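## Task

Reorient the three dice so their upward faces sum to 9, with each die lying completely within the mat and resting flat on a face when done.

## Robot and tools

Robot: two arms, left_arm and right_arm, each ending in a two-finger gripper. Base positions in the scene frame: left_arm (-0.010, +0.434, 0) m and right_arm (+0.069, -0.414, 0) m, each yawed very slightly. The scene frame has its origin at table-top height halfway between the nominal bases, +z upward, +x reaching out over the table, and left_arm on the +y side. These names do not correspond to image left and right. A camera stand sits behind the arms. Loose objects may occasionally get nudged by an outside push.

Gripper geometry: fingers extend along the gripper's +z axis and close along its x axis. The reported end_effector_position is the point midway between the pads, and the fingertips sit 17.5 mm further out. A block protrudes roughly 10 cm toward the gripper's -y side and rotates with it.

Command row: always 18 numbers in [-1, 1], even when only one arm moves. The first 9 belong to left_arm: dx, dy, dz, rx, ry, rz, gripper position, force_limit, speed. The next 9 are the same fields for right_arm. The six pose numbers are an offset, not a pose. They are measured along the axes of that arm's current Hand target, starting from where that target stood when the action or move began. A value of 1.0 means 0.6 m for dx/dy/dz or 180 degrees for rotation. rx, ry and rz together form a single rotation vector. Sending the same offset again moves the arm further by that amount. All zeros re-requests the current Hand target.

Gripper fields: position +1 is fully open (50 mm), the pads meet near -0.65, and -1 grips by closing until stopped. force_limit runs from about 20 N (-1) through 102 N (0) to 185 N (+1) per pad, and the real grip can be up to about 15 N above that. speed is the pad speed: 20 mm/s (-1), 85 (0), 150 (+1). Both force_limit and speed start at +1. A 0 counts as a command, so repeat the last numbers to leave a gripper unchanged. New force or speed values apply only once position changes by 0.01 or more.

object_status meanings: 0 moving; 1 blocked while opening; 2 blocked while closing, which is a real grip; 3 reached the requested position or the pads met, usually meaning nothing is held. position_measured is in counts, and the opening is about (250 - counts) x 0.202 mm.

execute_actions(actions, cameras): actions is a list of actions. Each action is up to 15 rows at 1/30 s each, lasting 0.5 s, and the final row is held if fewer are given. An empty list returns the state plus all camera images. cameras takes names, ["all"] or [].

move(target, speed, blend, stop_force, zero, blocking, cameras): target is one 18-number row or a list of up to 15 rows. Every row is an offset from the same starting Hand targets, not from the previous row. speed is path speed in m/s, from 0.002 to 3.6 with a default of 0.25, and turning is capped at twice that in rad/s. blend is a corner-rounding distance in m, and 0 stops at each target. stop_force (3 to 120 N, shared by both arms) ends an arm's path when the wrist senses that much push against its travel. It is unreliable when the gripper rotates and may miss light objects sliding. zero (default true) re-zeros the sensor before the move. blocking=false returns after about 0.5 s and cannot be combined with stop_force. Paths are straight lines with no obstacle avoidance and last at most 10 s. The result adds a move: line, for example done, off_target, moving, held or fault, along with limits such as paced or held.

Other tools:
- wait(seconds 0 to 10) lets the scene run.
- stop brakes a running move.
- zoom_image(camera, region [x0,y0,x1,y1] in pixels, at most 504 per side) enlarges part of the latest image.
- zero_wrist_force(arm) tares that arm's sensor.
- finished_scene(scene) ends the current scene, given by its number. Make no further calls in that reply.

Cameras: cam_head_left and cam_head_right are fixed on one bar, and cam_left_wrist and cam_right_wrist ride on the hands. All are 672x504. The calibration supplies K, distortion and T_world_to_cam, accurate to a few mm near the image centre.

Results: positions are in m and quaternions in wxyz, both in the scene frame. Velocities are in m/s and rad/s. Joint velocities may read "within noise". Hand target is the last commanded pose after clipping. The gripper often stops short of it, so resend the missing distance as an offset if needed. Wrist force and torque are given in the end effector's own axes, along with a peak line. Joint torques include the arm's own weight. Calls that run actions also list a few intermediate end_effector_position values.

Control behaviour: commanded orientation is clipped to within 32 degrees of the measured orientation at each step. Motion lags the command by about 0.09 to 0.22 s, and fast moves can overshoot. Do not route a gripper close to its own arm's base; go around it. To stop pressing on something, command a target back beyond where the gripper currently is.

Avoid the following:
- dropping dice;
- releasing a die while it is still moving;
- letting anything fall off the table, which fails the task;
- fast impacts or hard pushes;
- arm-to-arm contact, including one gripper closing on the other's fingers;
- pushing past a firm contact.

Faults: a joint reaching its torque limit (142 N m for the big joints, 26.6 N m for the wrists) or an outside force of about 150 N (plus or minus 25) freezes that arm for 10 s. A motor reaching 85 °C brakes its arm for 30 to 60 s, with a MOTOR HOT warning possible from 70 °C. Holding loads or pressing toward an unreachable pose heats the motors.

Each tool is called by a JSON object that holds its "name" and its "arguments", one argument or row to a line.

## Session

{"name": "execute_actions", "arguments": {
  "actions": []
}}

Scene clock: 0.00 s.
left_arm: end_effector_position=(+0.4555, +0.1560, +0.3376) position_measured=3 object_status=3 end_effector_quat_wxyz=(+0.449, +0.097, +0.827, +0.323) | right_arm: end_effector_position=(+0.7224, -0.6646, +0.3521) position_measured=3 object_status=3 end_effector_quat_wxyz=(+0.215, +0.894, -0.386, -0.075)
Joint positions: left_arm=[-1.246 -1.609 1.876 -1.365 -0.451 -2.917] | right_arm=[3.144 -2.262 -0.556 -2.202 1.225 2.396]
Joint velocities: within noise
Joint torques (N m): no reading
Motor temperatures (°C): left_arm=[22 27 22 28 27 32] | right_arm=[22 24 21 30 28 30]
Wrist force (N): no reading
Wrist torque (N m): no reading
Wrist force, peak (N): no reading
Hand target: left_arm +0.4555, +0.1560, +0.3376; +0.449, +0.097, +0.827, +0.323 | right_arm +0.7224, -0.6646, +0.3521; +0.215, +0.894, -0.386, -0.075
Tool commands: left_gripper/position=+1.0 left_gripper/force_limit=+1.0 left_gripper/speed=+1.0 right_gripper/position=+1.0 right_gripper/force_limit=+1.0 right_gripper/speed=+1.0
camera_calibration:
cam_left_wrist: T_world_to_cam=[[-0.561636, 0.464172, -0.684915, 0.429026], [-0.399782, 0.572515, 0.715822, -0.12961], [0.724389, 0.675848, -0.135978, -0.254916], [0, 0, 0, 1]] pos_world=[0.373799, 0.0473469, 0.351961]
cam_right_wrist: T_world_to_cam=[[0.6869, -0.726202, 0.0282503, -0.980579], [-0.521387, -0.465344, 0.71527, -0.168264], [-0.506284, -0.506048, -0.698277, 0.40613], [0, 0, 0, 1]] pos_world=[0.791447, -0.584878, 0.431647]

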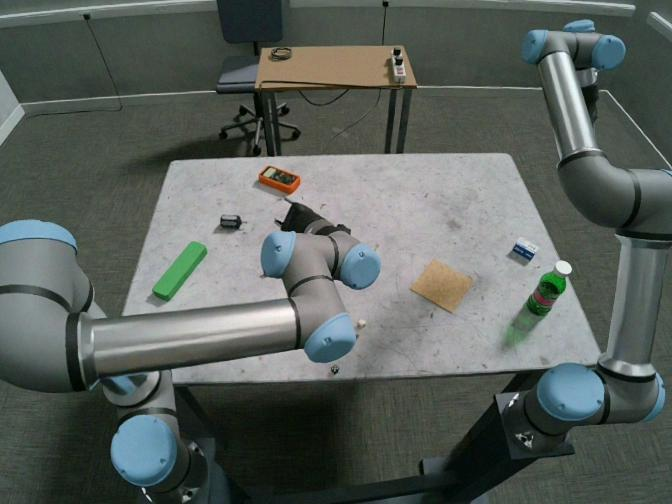

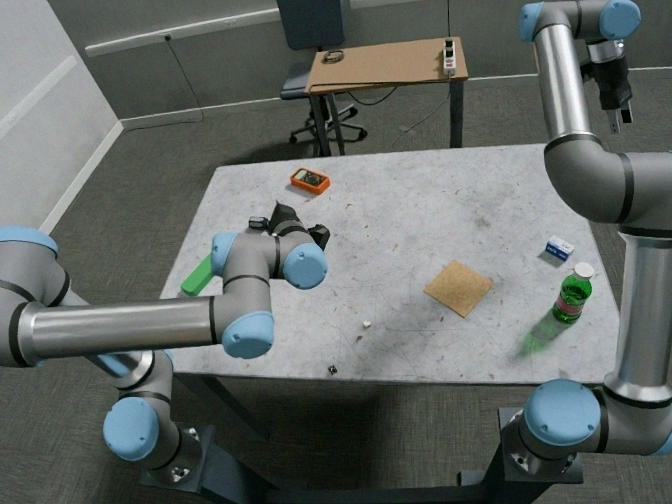

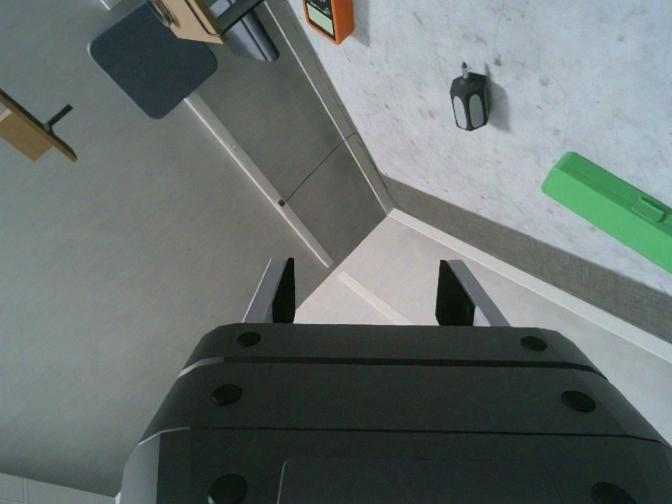

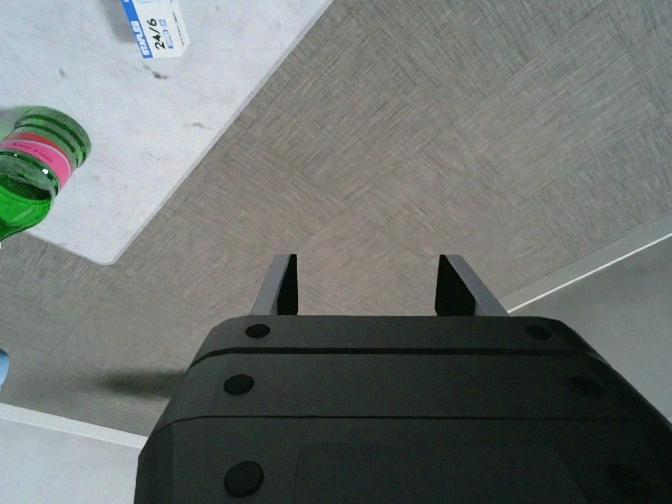

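{"name": "move", "arguments": {
  "target": [0.3688,0.2207,0.0817,0.3067,0.2169,0.1206,1,1,1,-0.98,-0.3503,-0.0185,0.146,0,0,1,1,1],
  "speed": 0.5,
  "cameras": ["all"]
}}

{"name": "zoom_image", "arguments": {
  "camera": "cam_head_left",
  "region": [320, 300, 380, 390]
}}

Scene clock: 23.33 s.
left_arm: end_effector_position=(+0.3501, +0.3801, +0.2507) position_measured=3 object_status=3 end_effector_quat_wxyz=(+0.000, +0.325, +0.946, +0.001) | right_arm: end_effector_position=(+0.4577, -0.1082, +0.2504) position_measured=3 object_status=3 end_effector_quat_wxyz=(+0.006, +0.919, -0.393, +0.015) end_effector_velocity=(-0.001, +0.001, +0.000) end_effector_angular_velocity=(-0.001, +0.000, -0.002)
Joint positions: left_arm=[-0.49 -1.931 2.06 -1.7 -1.569 -1.432] | right_arm=[4.145 -1.551 -1.789 -1.378 1.539 3.335]
Joint velocities: left_arm=[within noise] | right_arm=[0.003 -0.001 0 0 0 0.005]
Joint torques (N m): left_arm=[6.11 -7.88 -15.66 -2.33 -2.59 2.89] | right_arm=[7.38 27.6 23.03 5.49 2.08 1.55]
Wrist force (N): left_arm=[0.7 -2.4 0.9] | right_arm=[0.3 -2.0 0.1]
Wrist torque (N m): left_arm=[-0.20 0.14 -0.03] | right_arm=[-0.06 -0.03 0.05]
Wrist force, peak (N): left_arm=[0.8 -2.5 1.3] | right_arm=[-4.3 -3.2 0.5]
Hand target: left_arm +0.3500, +0.3801, +0.2506; +0.000, +0.326, +0.946, +0.001 | right_arm +0.4577, -0.1081, +0.2504; +0.006, +0.919, -0.393, +0.015
Off the commanded pose: left_arm 0.000 m, 0 deg | right_arm 0.000 m, 0 deg.
move: done
camera_calibration:
cam_left_wrist: T_world_to_cam=[[-0.78518, 0.618932, -0.0203936, 0.0592019], [0.575588, 0.741551, 0.344675, -0.550529], [0.228453, 0.258893, -0.938501, 0.191446], [0, 0, 0, 1]] pos_world=[0.319626, 0.322039, 0.370633]
cam_right_wrist: T_world_to_cam=[[0.688581, -0.724685, 0.0262339, -0.391929], [-0.689673, -0.643276, 0.332487, 0.179039], [-0.224073, -0.247037, -0.942743, 0.442742], [0, 0, 0, 1]] pos_world=[0.492559, -0.0594798, 0.368146]

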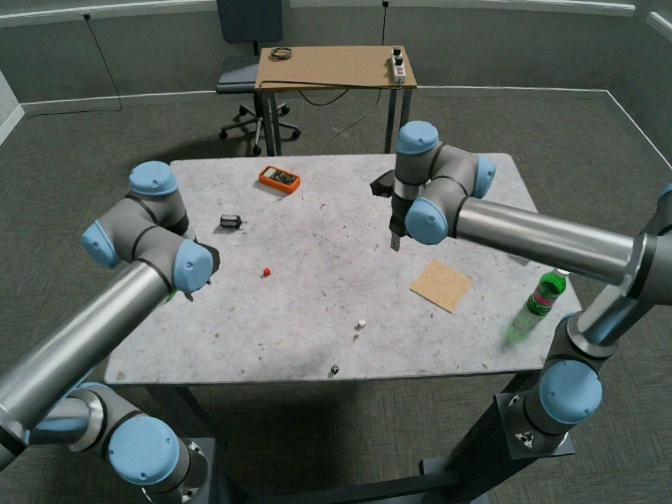

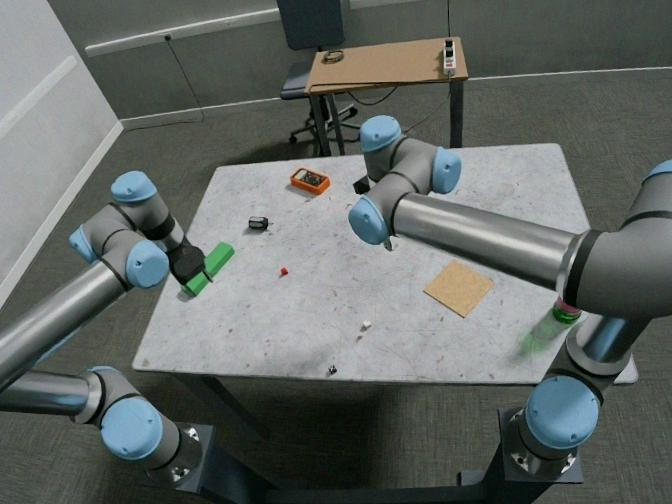

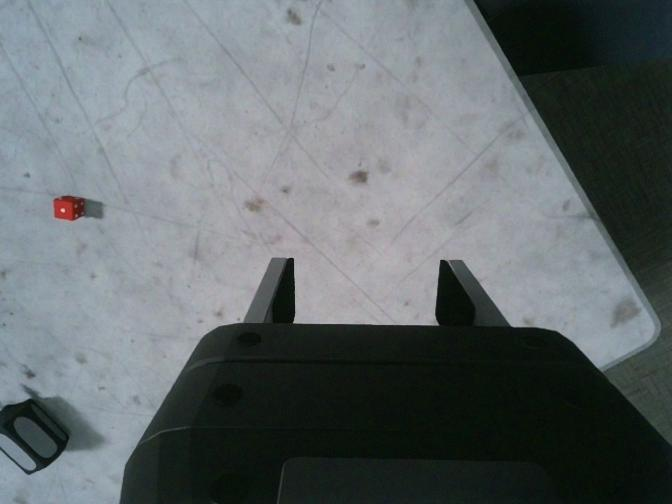

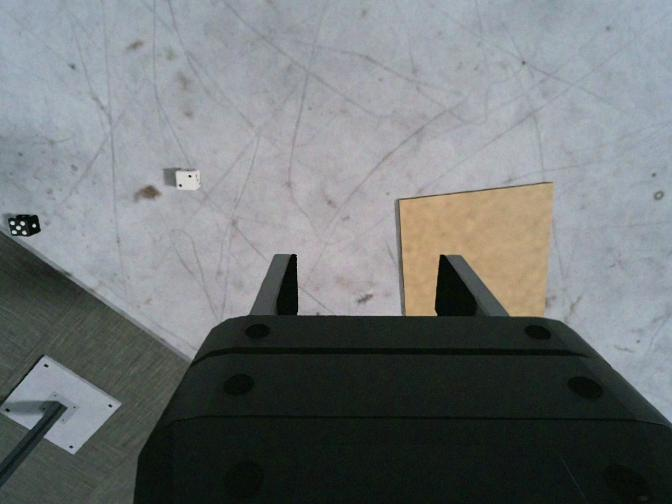

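Scaled by 5.600 from the camera's 672x504 image, which has a finer 960x720 frame.

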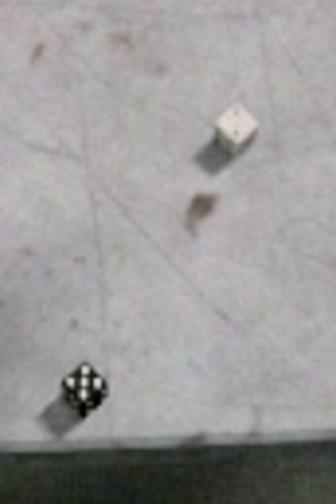

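{"name": "zoom_image", "arguments": {
  "camera": "cam_head_left",
  "region": [250, 256, 282, 288]
}}

{"name": "zoom_image", "arguments": {
  "camera": "cam_head_left",
  "region": [326, 358, 346, 378]
}}

{"name": "zoom_image", "arguments": {
  "camera": "cam_head_left",
  "region": [350, 312, 374, 336]
}}

{"name": "zoom_image", "arguments": {
  "camera": "cam_left_wrist",
  "region": [40, 180, 110, 230]
}}

{"name": "zoom_image", "arguments": {
  "camera": "cam_right_wrist",
  "region": [0, 150, 220, 250]
}}

Scaled by 15.750 from the camera's 672x504 image, which has a finer 960x720 frame.

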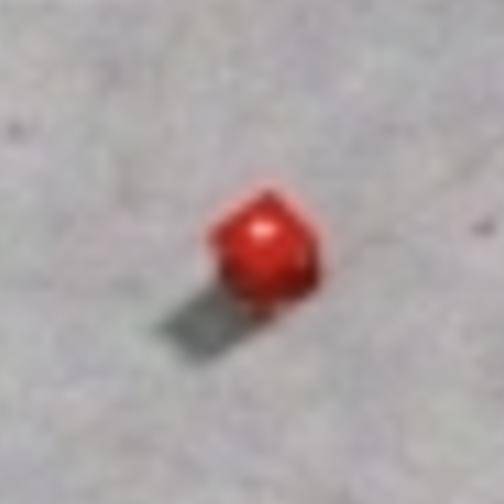

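Scaled by 25.200 from the camera's 672x504 image, which has a finer 960x720 frame.

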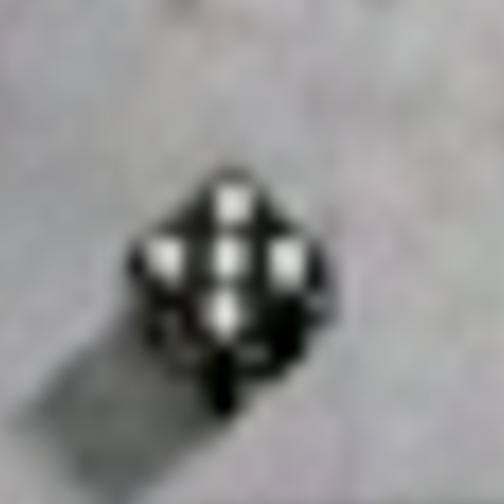

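Scaled by 21.000 from the camera's 672x504 image, which has a finer 960x720 frame.

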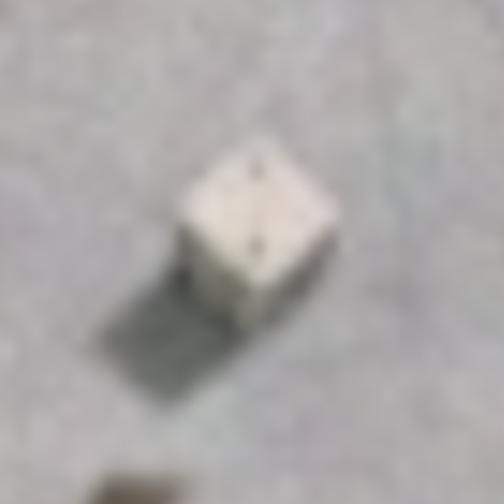

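Scaled by 7.200 from the camera's 672x504 image, which has a finer 960x720 frame.

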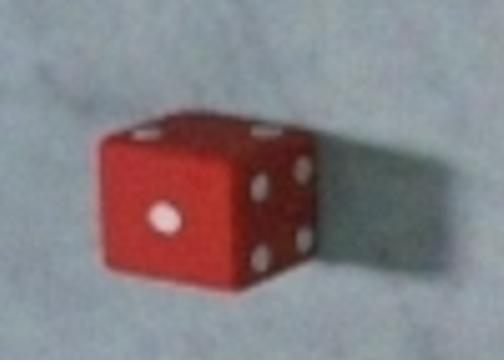

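Scaled by 2.291 from the camera's 672x504 image, which has a finer 960x720 frame.

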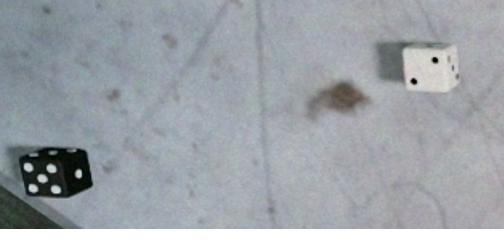

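{"name": "move", "arguments": {
  "target": [-0.39,0.0868,0.2178,0,0,0.0278,1,1,1,-0.2301,0.0376,0.284,0,-0.0103,0,1,1,1],
  "speed": 0.5,
  "cameras": ["cam_left_wrist","cam_right_wrist"]
}}

{"name": "zoom_image", "arguments": {
  "camera": "cam_left_wrist",
  "region": [310, 130, 420, 240]
}}

{"name": "zoom_image", "arguments": {
  "camera": "cam_right_wrist",
  "region": [310, 160, 420, 270]
}}

Scene clock: 65.60 s.
left_arm: end_effector_position=(+0.5664, +0.2773, +0.1198) position_measured=3 object_status=3 end_effector_quat_wxyz=(+0.000, +0.367, +0.930, +0.001) | right_arm: end_effector_position=(+0.3499, -0.0279, +0.0758) position_measured=3 object_status=3 end_effector_quat_wxyz=(+0.000, +0.920, -0.393, +0.000) end_effector_velocity=(+0.000, +0.001, +0.000) end_effector_angular_velocity=(+0.002, -0.001, -0.002)
Joint positions: left_arm=[-0.456 -1.242 1.736 -2.064 -1.57 -1.311] | right_arm=[4.413 -1.703 -2.127 -0.882 1.571 3.603]
Joint velocities: left_arm=[within noise] | right_arm=[0.001 -0.001 -0.001 0.005 0 0.003]
Joint torques (N m): left_arm=[-5.81 -27.23 -33.02 -4.1 -2.8 -2.48] | right_arm=[8.08 17.99 15.58 5.9 -1.61 1.42]
Wrist force (N): left_arm=[0.9 -2.4 1.2] | right_arm=[0.0 -1.5 0.2]
Wrist torque (N m): left_arm=[-0.22 0.11 -0.06] | right_arm=[-0.02 -0.02 0.15]
Wrist force, peak (N): left_arm=[3.8 -3.1 -1.0] | right_arm=[-2.7 -0.7 2.9]
Hand target: left_arm +0.5665, +0.2772, +0.1199; +0.000, +0.367, +0.930, +0.001 | right_arm +0.3499, -0.0278, +0.0757; +0.000, +0.920, -0.393, +0.000
Off the commanded pose: left_arm 0.000 m, 0 deg | right_arm 0.000 m, 0 deg.
move: done
camera_calibration:
cam_left_wrist: T_world_to_cam=[[-0.728127, 0.685156, -0.019792, 0.239124], [0.638424, 0.688408, 0.34425, -0.574574], [0.24949, 0.238022, -0.938669, 0.0397388], [0, 0, 0, 1]] pos_world=[0.531021, 0.222245, 0.239832]
cam_right_wrist: T_world_to_cam=[[0.688814, -0.724912, -0.00614828, -0.252589], [-0.682266, -0.651112, 0.332515, 0.211726], [-0.245048, -0.224846, -0.943078, 0.281736], [0, 0, 0, 1]] pos_world=[0.387479, 0.0180991, 0.193744]
Images, in order (width x height): cam_left_wrist 672x504, cam_right_wrist 672x504.

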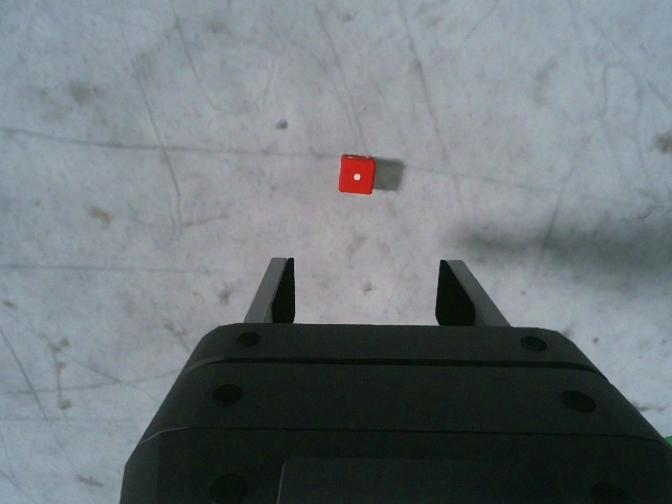

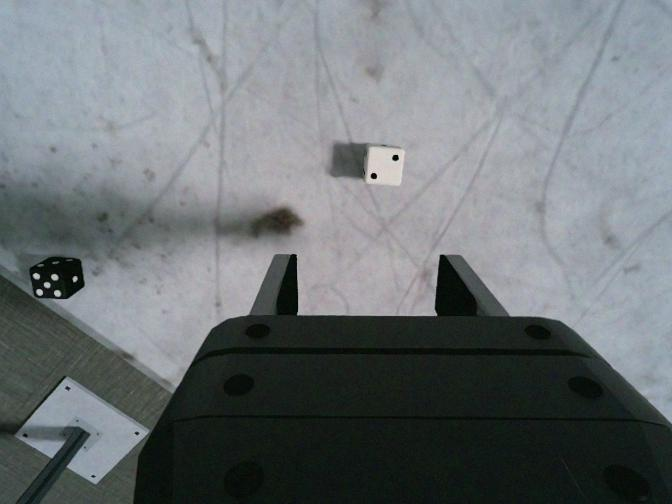

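Scaled by 4.582 from the camera's 672x504 image, which has a finer 960x720 frame.

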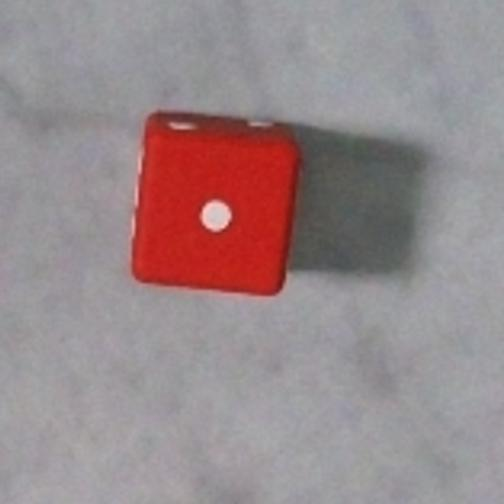

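Scaled by 4.582 from the camera's 672x504 image, which has a finer 960x720 frame.

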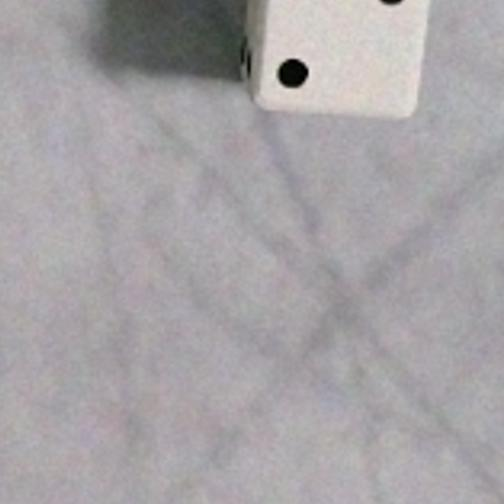

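{"name": "move", "arguments": {
  "target": [-0.0011,-0.0612,0.0997,-0.122,-0.0053,0.0274,1,1,1,0.0148,-0.0637,0.0663,0,0,0.0167,1,1,1],
  "speed": 0.3,
  "cameras": ["all"]
}}

{"name": "zoom_image", "arguments": {
  "camera": "cam_left_wrist",
  "region": [290, 190, 450, 330]
}}

{"name": "zoom_image", "arguments": {
  "camera": "cam_right_wrist",
  "region": [290, 200, 450, 320]
}}

Scene clock: 103.13 s.
left_arm: end_effector_position=(+0.5420, +0.2499, +0.0600) position_measured=3 object_status=3 end_effector_quat_wxyz=(+0.077, +0.399, +0.897, +0.175) | right_arm: end_effector_position=(+0.3837, -0.0078, +0.0360) position_measured=3 object_status=3 end_effector_quat_wxyz=(+0.000, +0.909, -0.417, +0.000)
Joint positions: left_arm=[-0.693 -1.239 1.993 -2.368 -1.189 -1.452] | right_arm=[4.362 -1.852 -2.07 -0.79 1.571 3.605]
Joint torques (N m): left_arm=[-7.87 -39.78 -15.09 -3.96 3.88 1.23] | right_arm=[8.39 24.73 15.51 0.48 2.31 -0.26]
Wrist force (N): left_arm=[0.5 -1.9 -0.1] | right_arm=[0.3 -1.5 0.1]
Wrist torque (N m): left_arm=[-0.29 0.19 -0.21] | right_arm=[0.04 -0.05 -0.06]
Wrist force, peak (N): left_arm=[0.5 -3.8 0.7] | right_arm=[0.6 -2.4 0.9]
Hand target: left_arm +0.5420, +0.2500, +0.0600; +0.077, +0.399, +0.897, +0.175 | right_arm +0.3837, -0.0078, +0.0359; +0.000, +0.909, -0.417, +0.000
Off the commanded pose: left_arm 0.000 m, 0 deg | right_arm 0.000 m, 0 deg.
move: done
camera_calibration:
cam_left_wrist: T_world_to_cam=[[-0.66018, 0.750923, -0.0166697, 0.185476], [0.549925, 0.49835, 0.670246, -0.443575], [0.51161, 0.433316, -0.741952, -0.206463], [0, 0, 0, 1]] pos_world=[0.472009, 0.171241, 0.147211]
cam_right_wrist: T_world_to_cam=[[0.649742, -0.760129, -0.00621898, -0.246861], [-0.715596, -0.614394, 0.332329, 0.274115], [-0.256434, -0.211478, -0.943143, 0.26144], [0, 0, 0, 1]] pos_world=[0.423594, 0.0360576, 0.153943]

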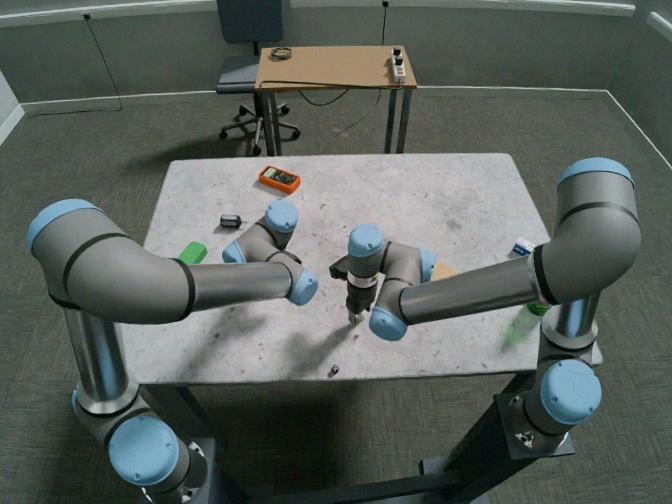

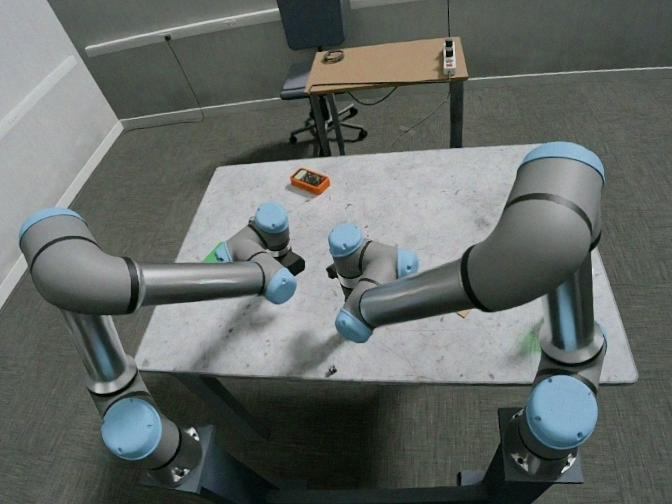

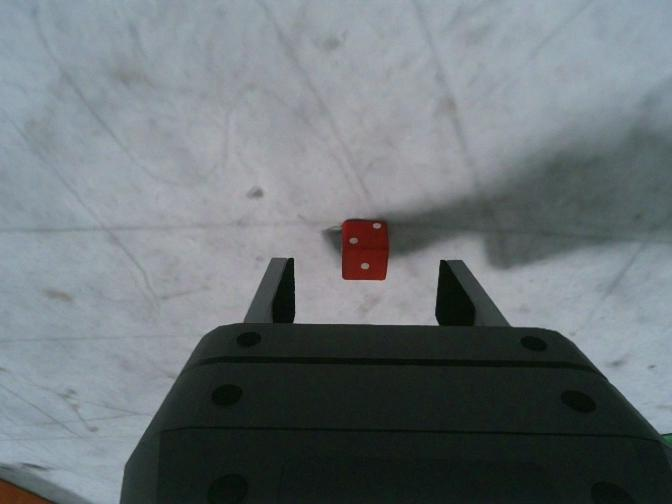

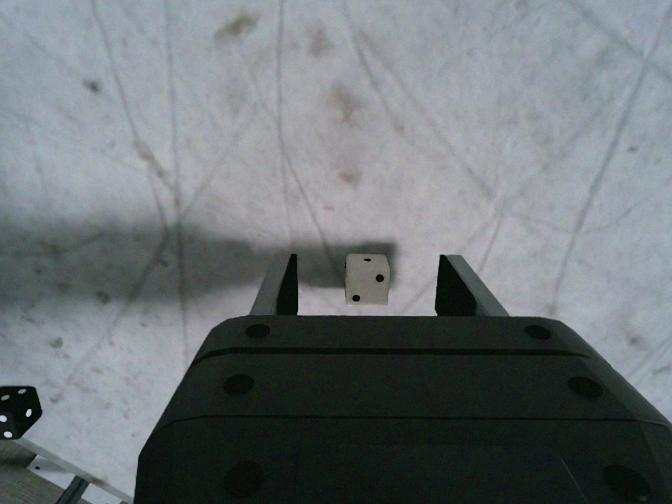

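Scaled by 3.150 from the camera's 672x504 image, which has a finer 960x720 frame.

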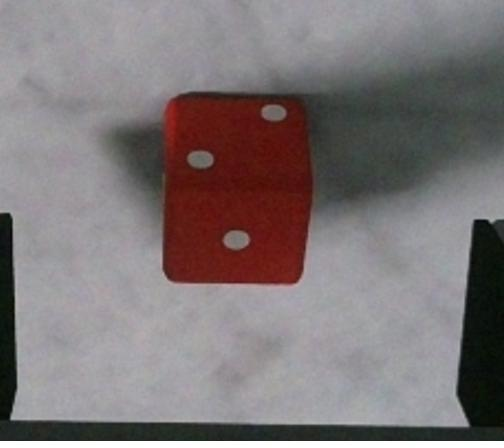

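Scaled by 3.150 from the camera's 672x504 image, which has a finer 960x720 frame.

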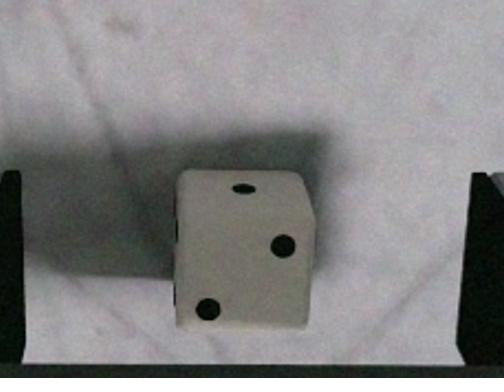

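{"name": "move", "arguments": {
  "target": [0,-0.02,0.0032,0,0,0,1,1,1,0,0,0.0183,0,0,0,1,1,1],
  "speed": 0.1
}}

{"name": "move", "arguments": {
  "target": [0,-0.0044,0.0108,0,0,0,1,1,1,0,0,0.0135,0,0,0,1,1,1],
  "speed": 0.008,
  "stop_force": 4
}}

{"name": "move", "arguments": {
  "target": [
    [0,0.0006,-0.0015,0,0,0,1,1,1,0,0,-0.0025,0,0,0,1,1,1],
    [0,0.0006,-0.0015,0,0,0,-1,-0.9,-0.4,0,0,-0.0025,0,0,0,-1,-0.9,-0.4]
  ],
  "speed": 0.05,
  "cameras": ["cam_left_wrist","cam_right_wrist"]
}}

Scene clock: 145.03 s.
left_arm: end_effector_position=(+0.5341, +0.2430, +0.0536) position_measured=3 object_status=3 end_effector_quat_wxyz=(+0.077, +0.399, +0.897, +0.175) | right_arm: end_effector_position=(+0.3837, -0.0078, +0.0248) position_measured=3 object_status=3 end_effector_quat_wxyz=(+0.000, +0.909, -0.417, +0.000) end_effector_velocity=(+0.000, -0.001, +0.001) end_effector_angular_velocity=(-0.002, +0.001, +0.000)
Joint positions: left_arm=[-0.713 -1.236 2.008 -2.378 -1.188 -1.474] | right_arm=[4.362 -1.873 -2.08 -0.759 1.571 3.605]
Joint velocities: left_arm=[within noise] | right_arm=[0 0.003 0.001 -0.007 0 0.001]
Joint torques (N m): left_arm=[4.17 -27.74 -27.61 -2.79 3.86 2.2] | right_arm=[8.22 40.61 24.5 0.05 1.99 -1.04]
Wrist force (N): left_arm=[0.5 -1.8 0.2] | right_arm=[0.3 -1.3 0.0]
Wrist torque (N m): left_arm=[-0.29 0.19 -0.03] | right_arm=[0.07 -0.06 -0.05]
Wrist force, peak (N): left_arm=[0.4 -2.3 0.0] | right_arm=[0.5 -1.6 -0.2]
Hand target: left_arm +0.5342, +0.2430, +0.0537; +0.077, +0.399, +0.897, +0.175 | right_arm +0.3837, -0.0078, +0.0249; +0.000, +0.909, -0.417, +0.000
Off the commanded pose: left_arm 0.000 m, 0 deg | right_arm 0.000 m, 0 deg.
move: done

Scene clock: 147.20 s.
left_arm: end_effector_position=(+0.5342, +0.2430, +0.0467) position_measured=3 object_status=3 end_effector_quat_wxyz=(+0.077, +0.399, +0.897, +0.175) | right_arm: end_effector_position=(+0.3837, -0.0078, +0.0181) position_measured=3 object_status=3 end_effector_quat_wxyz=(+0.000, +0.909, -0.417, +0.000)
Joint positions: left_arm=[-0.713 -1.223 2.014 -2.397 -1.188 -1.474] | right_arm=[4.362 -1.887 -2.085 -0.74 1.571 3.605]
Joint torques (N m): left_arm=[1.61 -42 -26.97 -1.72 0.35 0.26] | right_arm=[7.79 36.19 22.75 -0.02 0.04 -0.87]
Wrist force (N): left_arm=[0.4 -1.8 0.1] | right_arm=[1.9 0.5 -7.6]
Wrist torque (N m): left_arm=[-0.28 0.21 -0.07] | right_arm=[0.15 -0.27 -0.06]
Wrist force, peak (N): left_arm=[0.6 -2.1 0.1] | right_arm=[8.2 13.8 -28.4]
Hand target: left_arm +0.5342, +0.2430, +0.0467; +0.077, +0.399, +0.897, +0.175 | right_arm +0.3837, -0.0078, +0.0181; +0.000, +0.909, -0.417, +0.000 (not the last commanded pose)
Off the commanded pose: left_arm 0.000 m, 0 deg | right_arm 0.001 m, 0 deg.
move: contact (right_arm)

Scene clock: 148.70 s.
left_arm: end_effector_position=(+0.5342, +0.2430, +0.0477) position_measured=174 object_status=2 end_effector_quat_wxyz=(+0.077, +0.399, +0.897, +0.175) | right_arm: end_effector_position=(+0.3837, -0.0078, +0.0196) position_measured=173 object_status=2 end_effector_quat_wxyz=(+0.000, +0.909, -0.417, +0.000)
Joint positions: left_arm=[-0.713 -1.225 2.013 -2.394 -1.188 -1.474] | right_arm=[4.362 -1.884 -2.084 -0.744 1.571 3.605]
Joint torques (N m): left_arm=[-3.79 -31.64 -27.34 -3.65 -1.5 -1.77] | right_arm=[7.81 24.65 18.83 5.52 -1.89 -0.98]
Wrist force (N): left_arm=[0.4 -1.9 -0.1] | right_arm=[0.3 -1.2 0.2]
Wrist torque (N m): left_arm=[-0.30 0.20 -0.07] | right_arm=[0.08 -0.06 -0.03]
Wrist force, peak (N): left_arm=[0.4 -2.1 0.1] | right_arm=[2.1 0.7 -7.6]
Hand target: left_arm +0.5342, +0.2430, +0.0477; +0.077, +0.399, +0.897, +0.175 | right_arm +0.3837, -0.0078, +0.0196; +0.000, +0.909, -0.417, +0.000
Off the commanded pose: left_arm 0.000 m, 0 deg | right_arm 0.000 m, 0 deg.
move: done
camera_calibration:
cam_left_wrist: T_world_to_cam=[[-0.660138, 0.750956, -0.0167939, 0.18537], [0.549683, 0.498203, 0.670554, -0.427457], [0.511923, 0.433427, -0.741671, -0.208766], [0, 0, 0, 1]] pos_world=[0.464208, 0.164241, 0.13491]
cam_right_wrist: T_world_to_cam=[[0.649845, -0.760041, -0.00625667, -0.246863], [-0.71547, -0.614473, 0.332453, 0.279455], [-0.256523, -0.211566, -0.943099, 0.246097], [0, 0, 0, 1]] pos_world=[0.423494, 0.0361577, 0.137644]
Images, in order (width x height): cam_left_wrist 672x504, cam_right_wrist 672x504.

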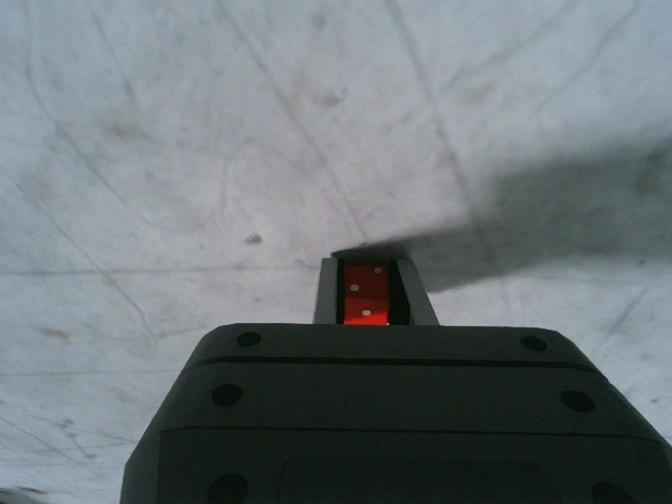

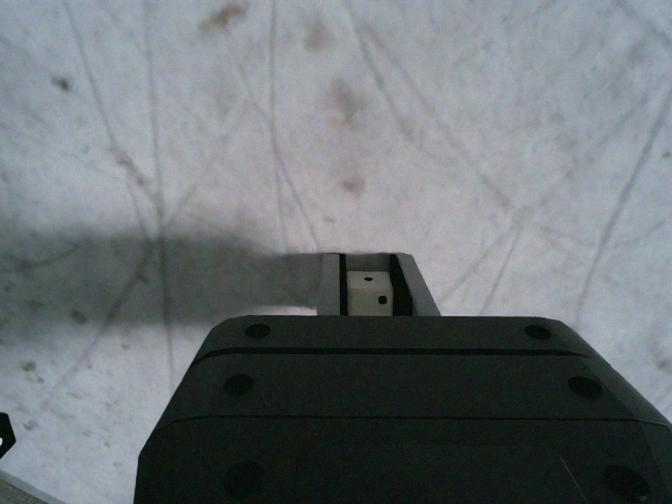

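{"name": "move", "arguments": {
  "target": [
    [0,0.05,-0.1236,0,0,0,-1,-0.9,-0.4,0,0,-0.1,0,0,0,-1,-0.9,-0.4],
    [-0.2145,-0.2132,-0.2521,0.2673,-0.1025,-0.5529,-1,-0.9,-0.4,0.4443,0.1023,-0.0173,0,0,0,-1,-0.9,-0.4]
  ],
  "speed": 0.4,
  "blend": [0.03,0],
  "cameras": ["all"]
}}

Scene clock: 173.67 s.
left_arm: end_effector_position=(+0.4901, +0.0301, +0.1397) position_measured=174 object_status=2 end_effector_quat_wxyz=(+0.152, -0.386, +0.847, -0.333) | right_arm: end_effector_position=(+0.5111, -0.2498, +0.0298) position_measured=173 object_status=2 end_effector_quat_wxyz=(+0.000, +0.909, -0.417, +0.000)
Joint positions: left_arm=[-0.921 -1.267 2.16 -3.199 -1.407 -3.319] | right_arm=[3.83 -1.78 -2.192 -0.74 1.571 3.073]
Joint torques (N m): left_arm=[-3.69 -36.55 -30.26 -5.4 -0.33 -2.6] | right_arm=[-3.51 35.98 13.07 0.46 1.59 -0.75]
Wrist force (N): left_arm=[1.7 -3.2 2.4] | right_arm=[0.5 -1.6 0.4]
Wrist torque (N m): left_arm=[0.02 0.02 -0.07] | right_arm=[0.01 -0.12 -0.07]
Wrist force, peak (N): left_arm=[0.7 -3.7 3.8] | right_arm=[-1.1 -1.5 -3.7]
Hand target: left_arm +0.4901, +0.0300, +0.1398; +0.152, -0.386, +0.847, -0.333 | right_arm +0.5111, -0.2499, +0.0298; +0.000, +0.909, -0.417, +0.000
Off the commanded pose: left_arm 0.000 m, 0 deg | right_arm 0.000 m, 0 deg.
move: done
camera_calibration:
cam_left_wrist: T_world_to_cam=[[-0.647646, -0.761707, -0.0189146, 0.357304], [-0.69712, 0.602385, -0.388788, 0.397088], [0.307537, -0.238611, -0.921133, 0.119699], [0, 0, 0, 1]] pos_world=[0.471412, 0.061523, 0.271401]
cam_right_wrist: T_world_to_cam=[[0.649825, -0.760058, -0.00632808, -0.513642], [-0.715487, -0.614485, 0.332395, 0.218538], [-0.256528, -0.211471, -0.943119, 0.237228], [0, 0, 0, 1]] pos_world=[0.550994, -0.205942, 0.147843]

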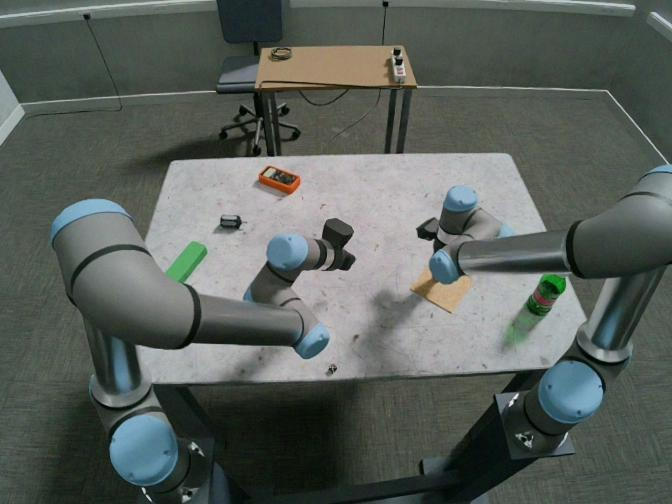

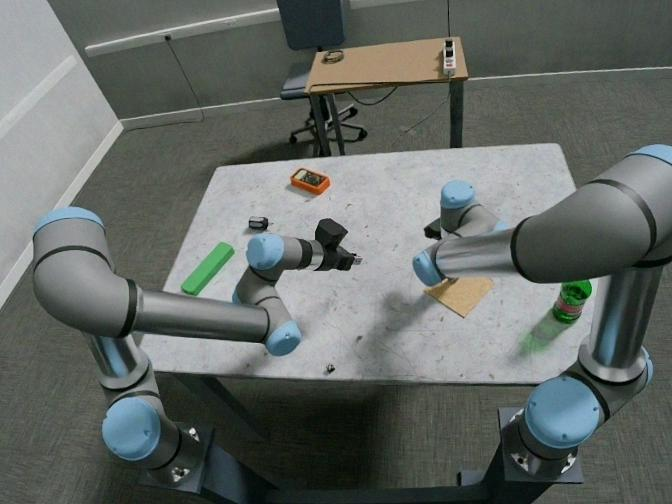

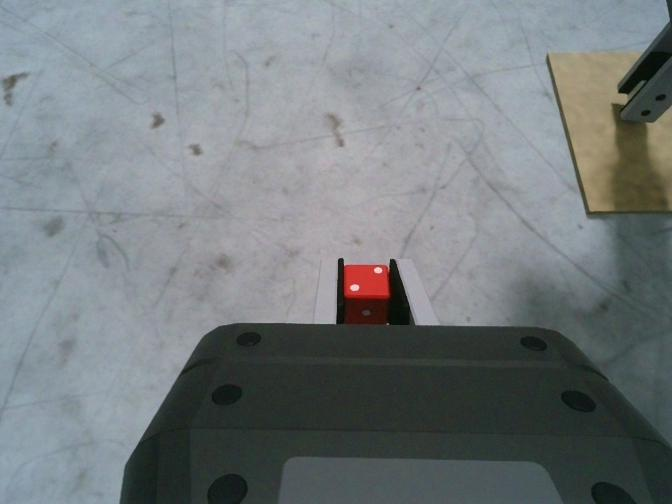

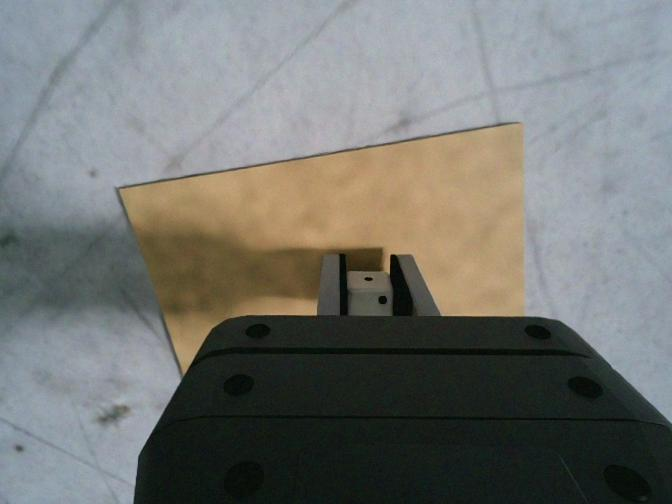

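{"name": "move", "arguments": {
  "target": [0,0,0,0,0,0,-1,-0.9,-0.4,0,0,0.02,0,0,0,-1,-0.9,-0.4],
  "speed": 0.008,
  "stop_force": 3
}}

{"name": "move", "arguments": {
  "target": [
    [0,0,0,0,0,0,-1,-0.9,-0.4,0,0,0,0,0,0,0.4,-0.9,-0.4],
    [0,0,0,0,0,0,-1,-0.9,-0.4,0,0,-0.1,0,0,0,0.4,-0.9,-0.4],
    [0.30,-0.0755,0.233,0,0,0,-1,-0.9,-0.4,0.2245,0.1733,-0.2967,0,0,0,0.4,-0.9,-0.4]
  ],
  "speed": [0.1,0.2,0.35],
  "blend": [0,0.02,0],
  "cameras": ["all"]
}}

Scene clock: 186.83 s.
left_arm: end_effector_position=(+0.4901, +0.0300, +0.1398) position_measured=174 object_status=2 end_effector_quat_wxyz=(+0.152, -0.386, +0.847, -0.333) | right_arm: end_effector_position=(+0.5111, -0.2498, +0.0231) position_measured=173 object_status=2 end_effector_quat_wxyz=(+0.000, +0.909, -0.417, +0.000)
Joint positions: left_arm=[-0.921 -1.267 2.16 -3.199 -1.407 -3.319] | right_arm=[3.83 -1.794 -2.198 -0.719 1.571 3.073]
Joint torques (N m): left_arm=[-5.48 -39.04 -29.86 -6.16 3.03 -2.21] | right_arm=[-6.21 33.86 24.12 0.16 -1.65 -1.01]
Wrist force (N): left_arm=[1.5 -3.0 2.3] | right_arm=[0.6 -1.1 -3.2]
Wrist torque (N m): left_arm=[0.06 0.04 -0.02] | right_arm=[0.00 -0.12 -0.07]
Wrist force, peak (N): left_arm=[1.8 -3.3 2.3] | right_arm=[-0.3 7.1 -18.1]
Hand target: left_arm +0.4901, +0.0300, +0.1398; +0.152, -0.386, +0.847, -0.333 | right_arm +0.5111, -0.2498, +0.0231; +0.000, +0.909, -0.417, +0.000 (not the last commanded pose)
Off the commanded pose: left_arm 0.000 m, 0 deg | right_arm 0.005 m, 0 deg.
move: contact (right_arm)

Scene clock: 188.83 s.
left_arm: end_effector_position=(+0.4691, -0.1900, +0.0683) position_measured=174 object_status=2 end_effector_quat_wxyz=(+0.152, -0.386, +0.847, -0.333) | right_arm: end_effector_position=(+0.5201, -0.4199, +0.2009) position_measured=92 object_status=3 end_effector_quat_wxyz=(-0.001, +0.909, -0.417, +0.000)
Joint positions: left_arm=[-1.157 -0.888 1.751 -3.125 -1.252 -3.503] | right_arm=[3.475 -1.476 -1.991 -1.244 1.572 2.718]
Joint torques (N m): left_arm=[-6.59 -36.36 -30.24 -4.34 -1.55 1.19] | right_arm=[-7.13 26.28 32.38 0.46 0.27 -1.56]
Wrist force (N): left_arm=[1.4 -3.0 2.3] | right_arm=[0.3 -1.6 0.2]
Wrist torque (N m): left_arm=[0.05 0.06 -0.10] | right_arm=[-0.01 -0.04 0.05]
Wrist force, peak (N): left_arm=[4.8 -3.4 4.6] | right_arm=[-2.2 -3.9 0.2]
Hand target: left_arm +0.4691, -0.1901, +0.0683; +0.152, -0.386, +0.847, -0.333 | right_arm +0.5201, -0.4199, +0.2009; +0.000, +0.909, -0.417, +0.000
Off the commanded pose: left_arm 0.000 m, 0 deg | right_arm 0.000 m, 0 deg.
move: done
camera_calibration:
cam_left_wrist: T_world_to_cam=[[-0.647457, -0.761872, -0.0187049, 0.174627], [-0.697201, 0.602052, -0.389159, 0.487308], [0.307751, -0.238923, -0.920981, 0.00781039], [0, 0, 0, 1]] pos_world=[0.450411, -0.158475, 0.2001]
cam_right_wrist: T_world_to_cam=[[0.649842, -0.760043, -0.00626703, -0.647642], [-0.715504, -0.614501, 0.332328, 0.0637006], [-0.256435, -0.211477, -0.943143, 0.364814], [0, 0, 0, 1]] pos_world=[0.559994, -0.375942, 0.318843]

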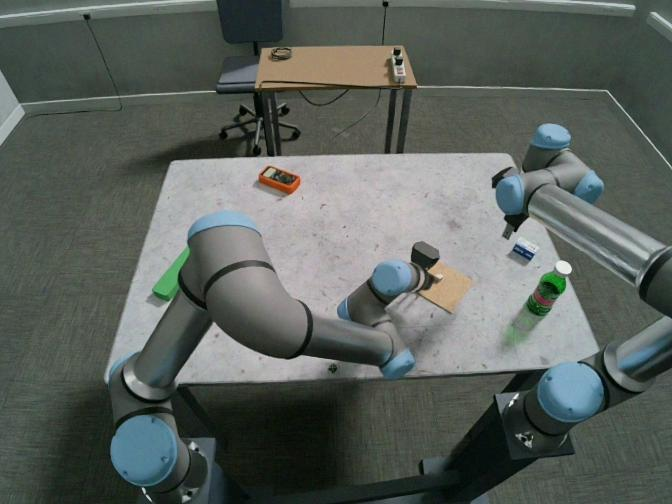

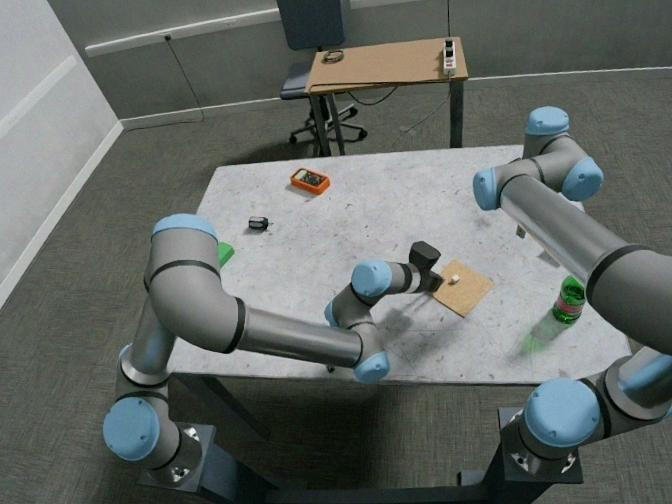

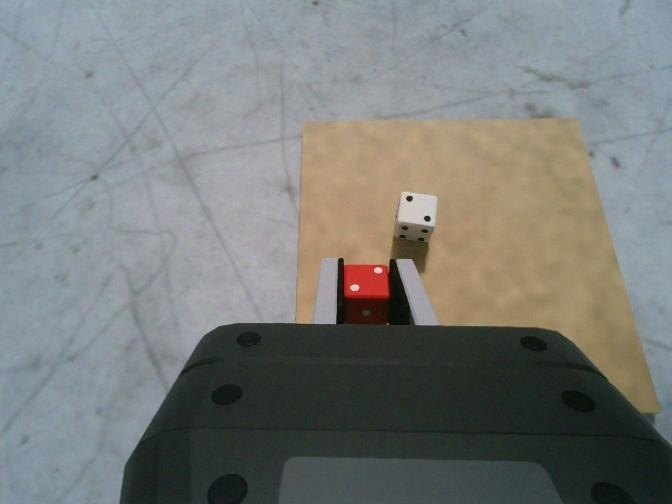

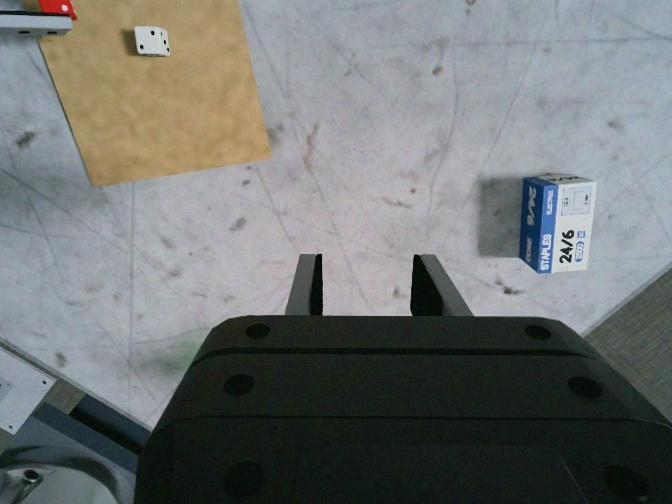

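{"name": "move", "arguments": {
  "target": [0,0.0136,0.0146,0,0,0,-1,-0.9,-0.4,0,0,0,0,0,0,0.4,-0.9,-0.4],
  "speed": 0.1
}}

{"name": "move", "arguments": {
  "target": [0,0.0227,0.0244,0,0,0,-1,-0.9,-0.4,0,0,0,0,0,0,0.4,-0.9,-0.4],
  "speed": 0.008,
  "stop_force": 3,
  "cameras": ["cam_left_wrist","cam_right_wrist"]
}}

Scene clock: 198.70 s.
left_arm: end_effector_position=(+0.4691, -0.1901, +0.0562) position_measured=174 object_status=2 end_effector_quat_wxyz=(+0.152, -0.386, +0.847, -0.333) | right_arm: end_effector_position=(+0.5201, -0.4199, +0.2009) position_measured=92 object_status=3 end_effector_quat_wxyz=(+0.000, +0.909, -0.417, +0.000)
Joint positions: left_arm=[-1.158 -0.866 1.753 -3.149 -1.252 -3.503] | right_arm=[3.475 -1.476 -1.991 -1.244 1.571 2.718]
Joint torques (N m): left_arm=[-4.39 -54.68 -11.05 -2.46 -0.5 -1.49] | right_arm=[-7.86 28.31 30.82 0.24 -1.62 -1.4]
Wrist force (N): left_arm=[1.8 -2.8 2.1] | right_arm=[0.3 -1.5 0.3]
Wrist torque (N m): left_arm=[0.07 0.01 -0.11] | right_arm=[0.00 -0.04 0.06]
Wrist force, peak (N): left_arm=[1.8 -3.0 2.4] | right_arm=[0.1 -1.8 0.3]
Hand target: left_arm +0.4691, -0.1901, +0.0563; +0.152, -0.386, +0.847, -0.333 | right_arm +0.5201, -0.4199, +0.2009; +0.000, +0.909, -0.417, +0.000
Off the commanded pose: left_arm 0.000 m, 0 deg | right_arm 0.000 m, 0 deg.
move: done

Scene clock: 200.73 s.
left_arm: end_effector_position=(+0.4691, -0.1901, +0.0482) position_measured=174 object_status=2 end_effector_quat_wxyz=(+0.152, -0.386, +0.847, -0.333) | right_arm: end_effector_position=(+0.5201, -0.4199, +0.2009) position_measured=92 object_status=3 end_effector_quat_wxyz=(+0.000, +0.909, -0.417, +0.000)
Joint positions: left_arm=[-1.158 -0.851 1.753 -3.164 -1.252 -3.503] | right_arm=[3.475 -1.476 -1.991 -1.244 1.571 2.718]
Joint torques (N m): left_arm=[0.86 -54 -13.99 -2.22 -1.05 0.54] | right_arm=[-7.61 27.08 30.03 0.2 -1.35 -1.4]
Wrist force (N): left_arm=[1.9 -3.7 1.2] | right_arm=[0.3 -1.5 0.2]
Wrist torque (N m): left_arm=[0.09 0.03 -0.10] | right_arm=[0.00 -0.03 0.06]
Wrist force, peak (N): left_arm=[0.9 -5.6 -4.8] | right_arm=[0.3 -1.9 0.1]
Hand target: left_arm +0.4691, -0.1901, +0.0483; +0.152, -0.386, +0.847, -0.333 (not the last commanded pose) | right_arm +0.5201, -0.4199, +0.2009; +0.000, +0.909, -0.417, +0.000
Off the commanded pose: left_arm 0.012 m, 0 deg | right_arm 0.000 m, 0 deg.
move: contact (left_arm)
camera_calibration:
cam_left_wrist: T_world_to_cam=[[-0.647487, -0.761848, -0.0186493, 0.174118], [-0.697225, 0.602089, -0.389059, 0.479475], [0.307632, -0.238908, -0.921024, -0.0106312], [0, 0, 0, 1]] pos_world=[0.450311, -0.158575, 0.18]
cam_right_wrist: T_world_to_cam=[[0.649844, -0.760042, -0.0062569, -0.647721], [-0.715462, -0.614465, 0.332485, 0.0635456], [-0.256547, -0.211587, -0.943088, 0.364891], [0, 0, 0, 1]] pos_world=[0.559994, -0.376042, 0.318944]
Images, in order (width x height): cam_left_wrist 672x504, cam_right_wrist 672x504.

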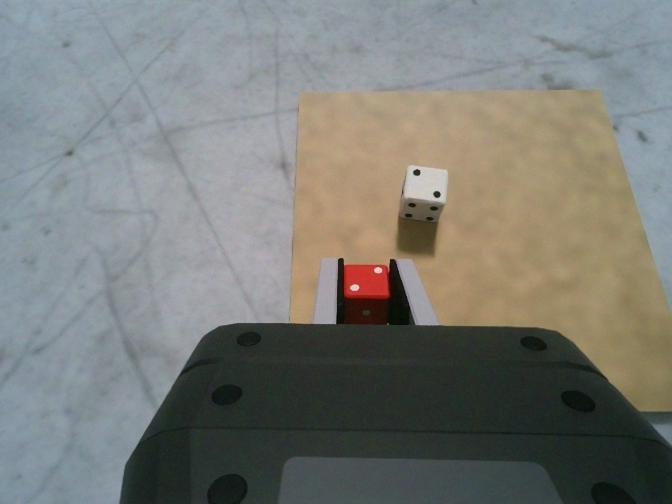

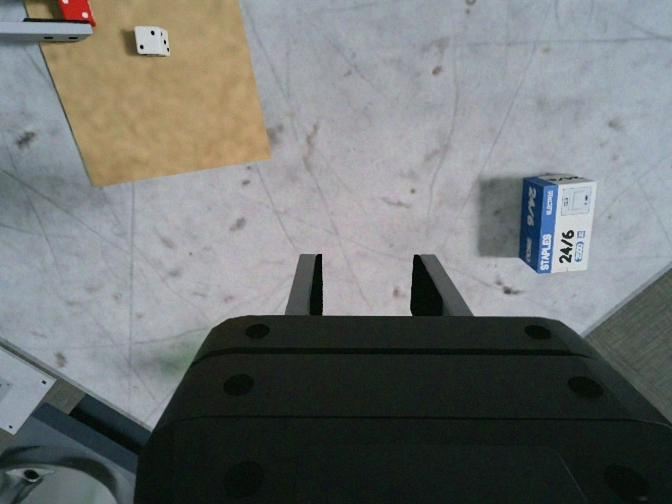

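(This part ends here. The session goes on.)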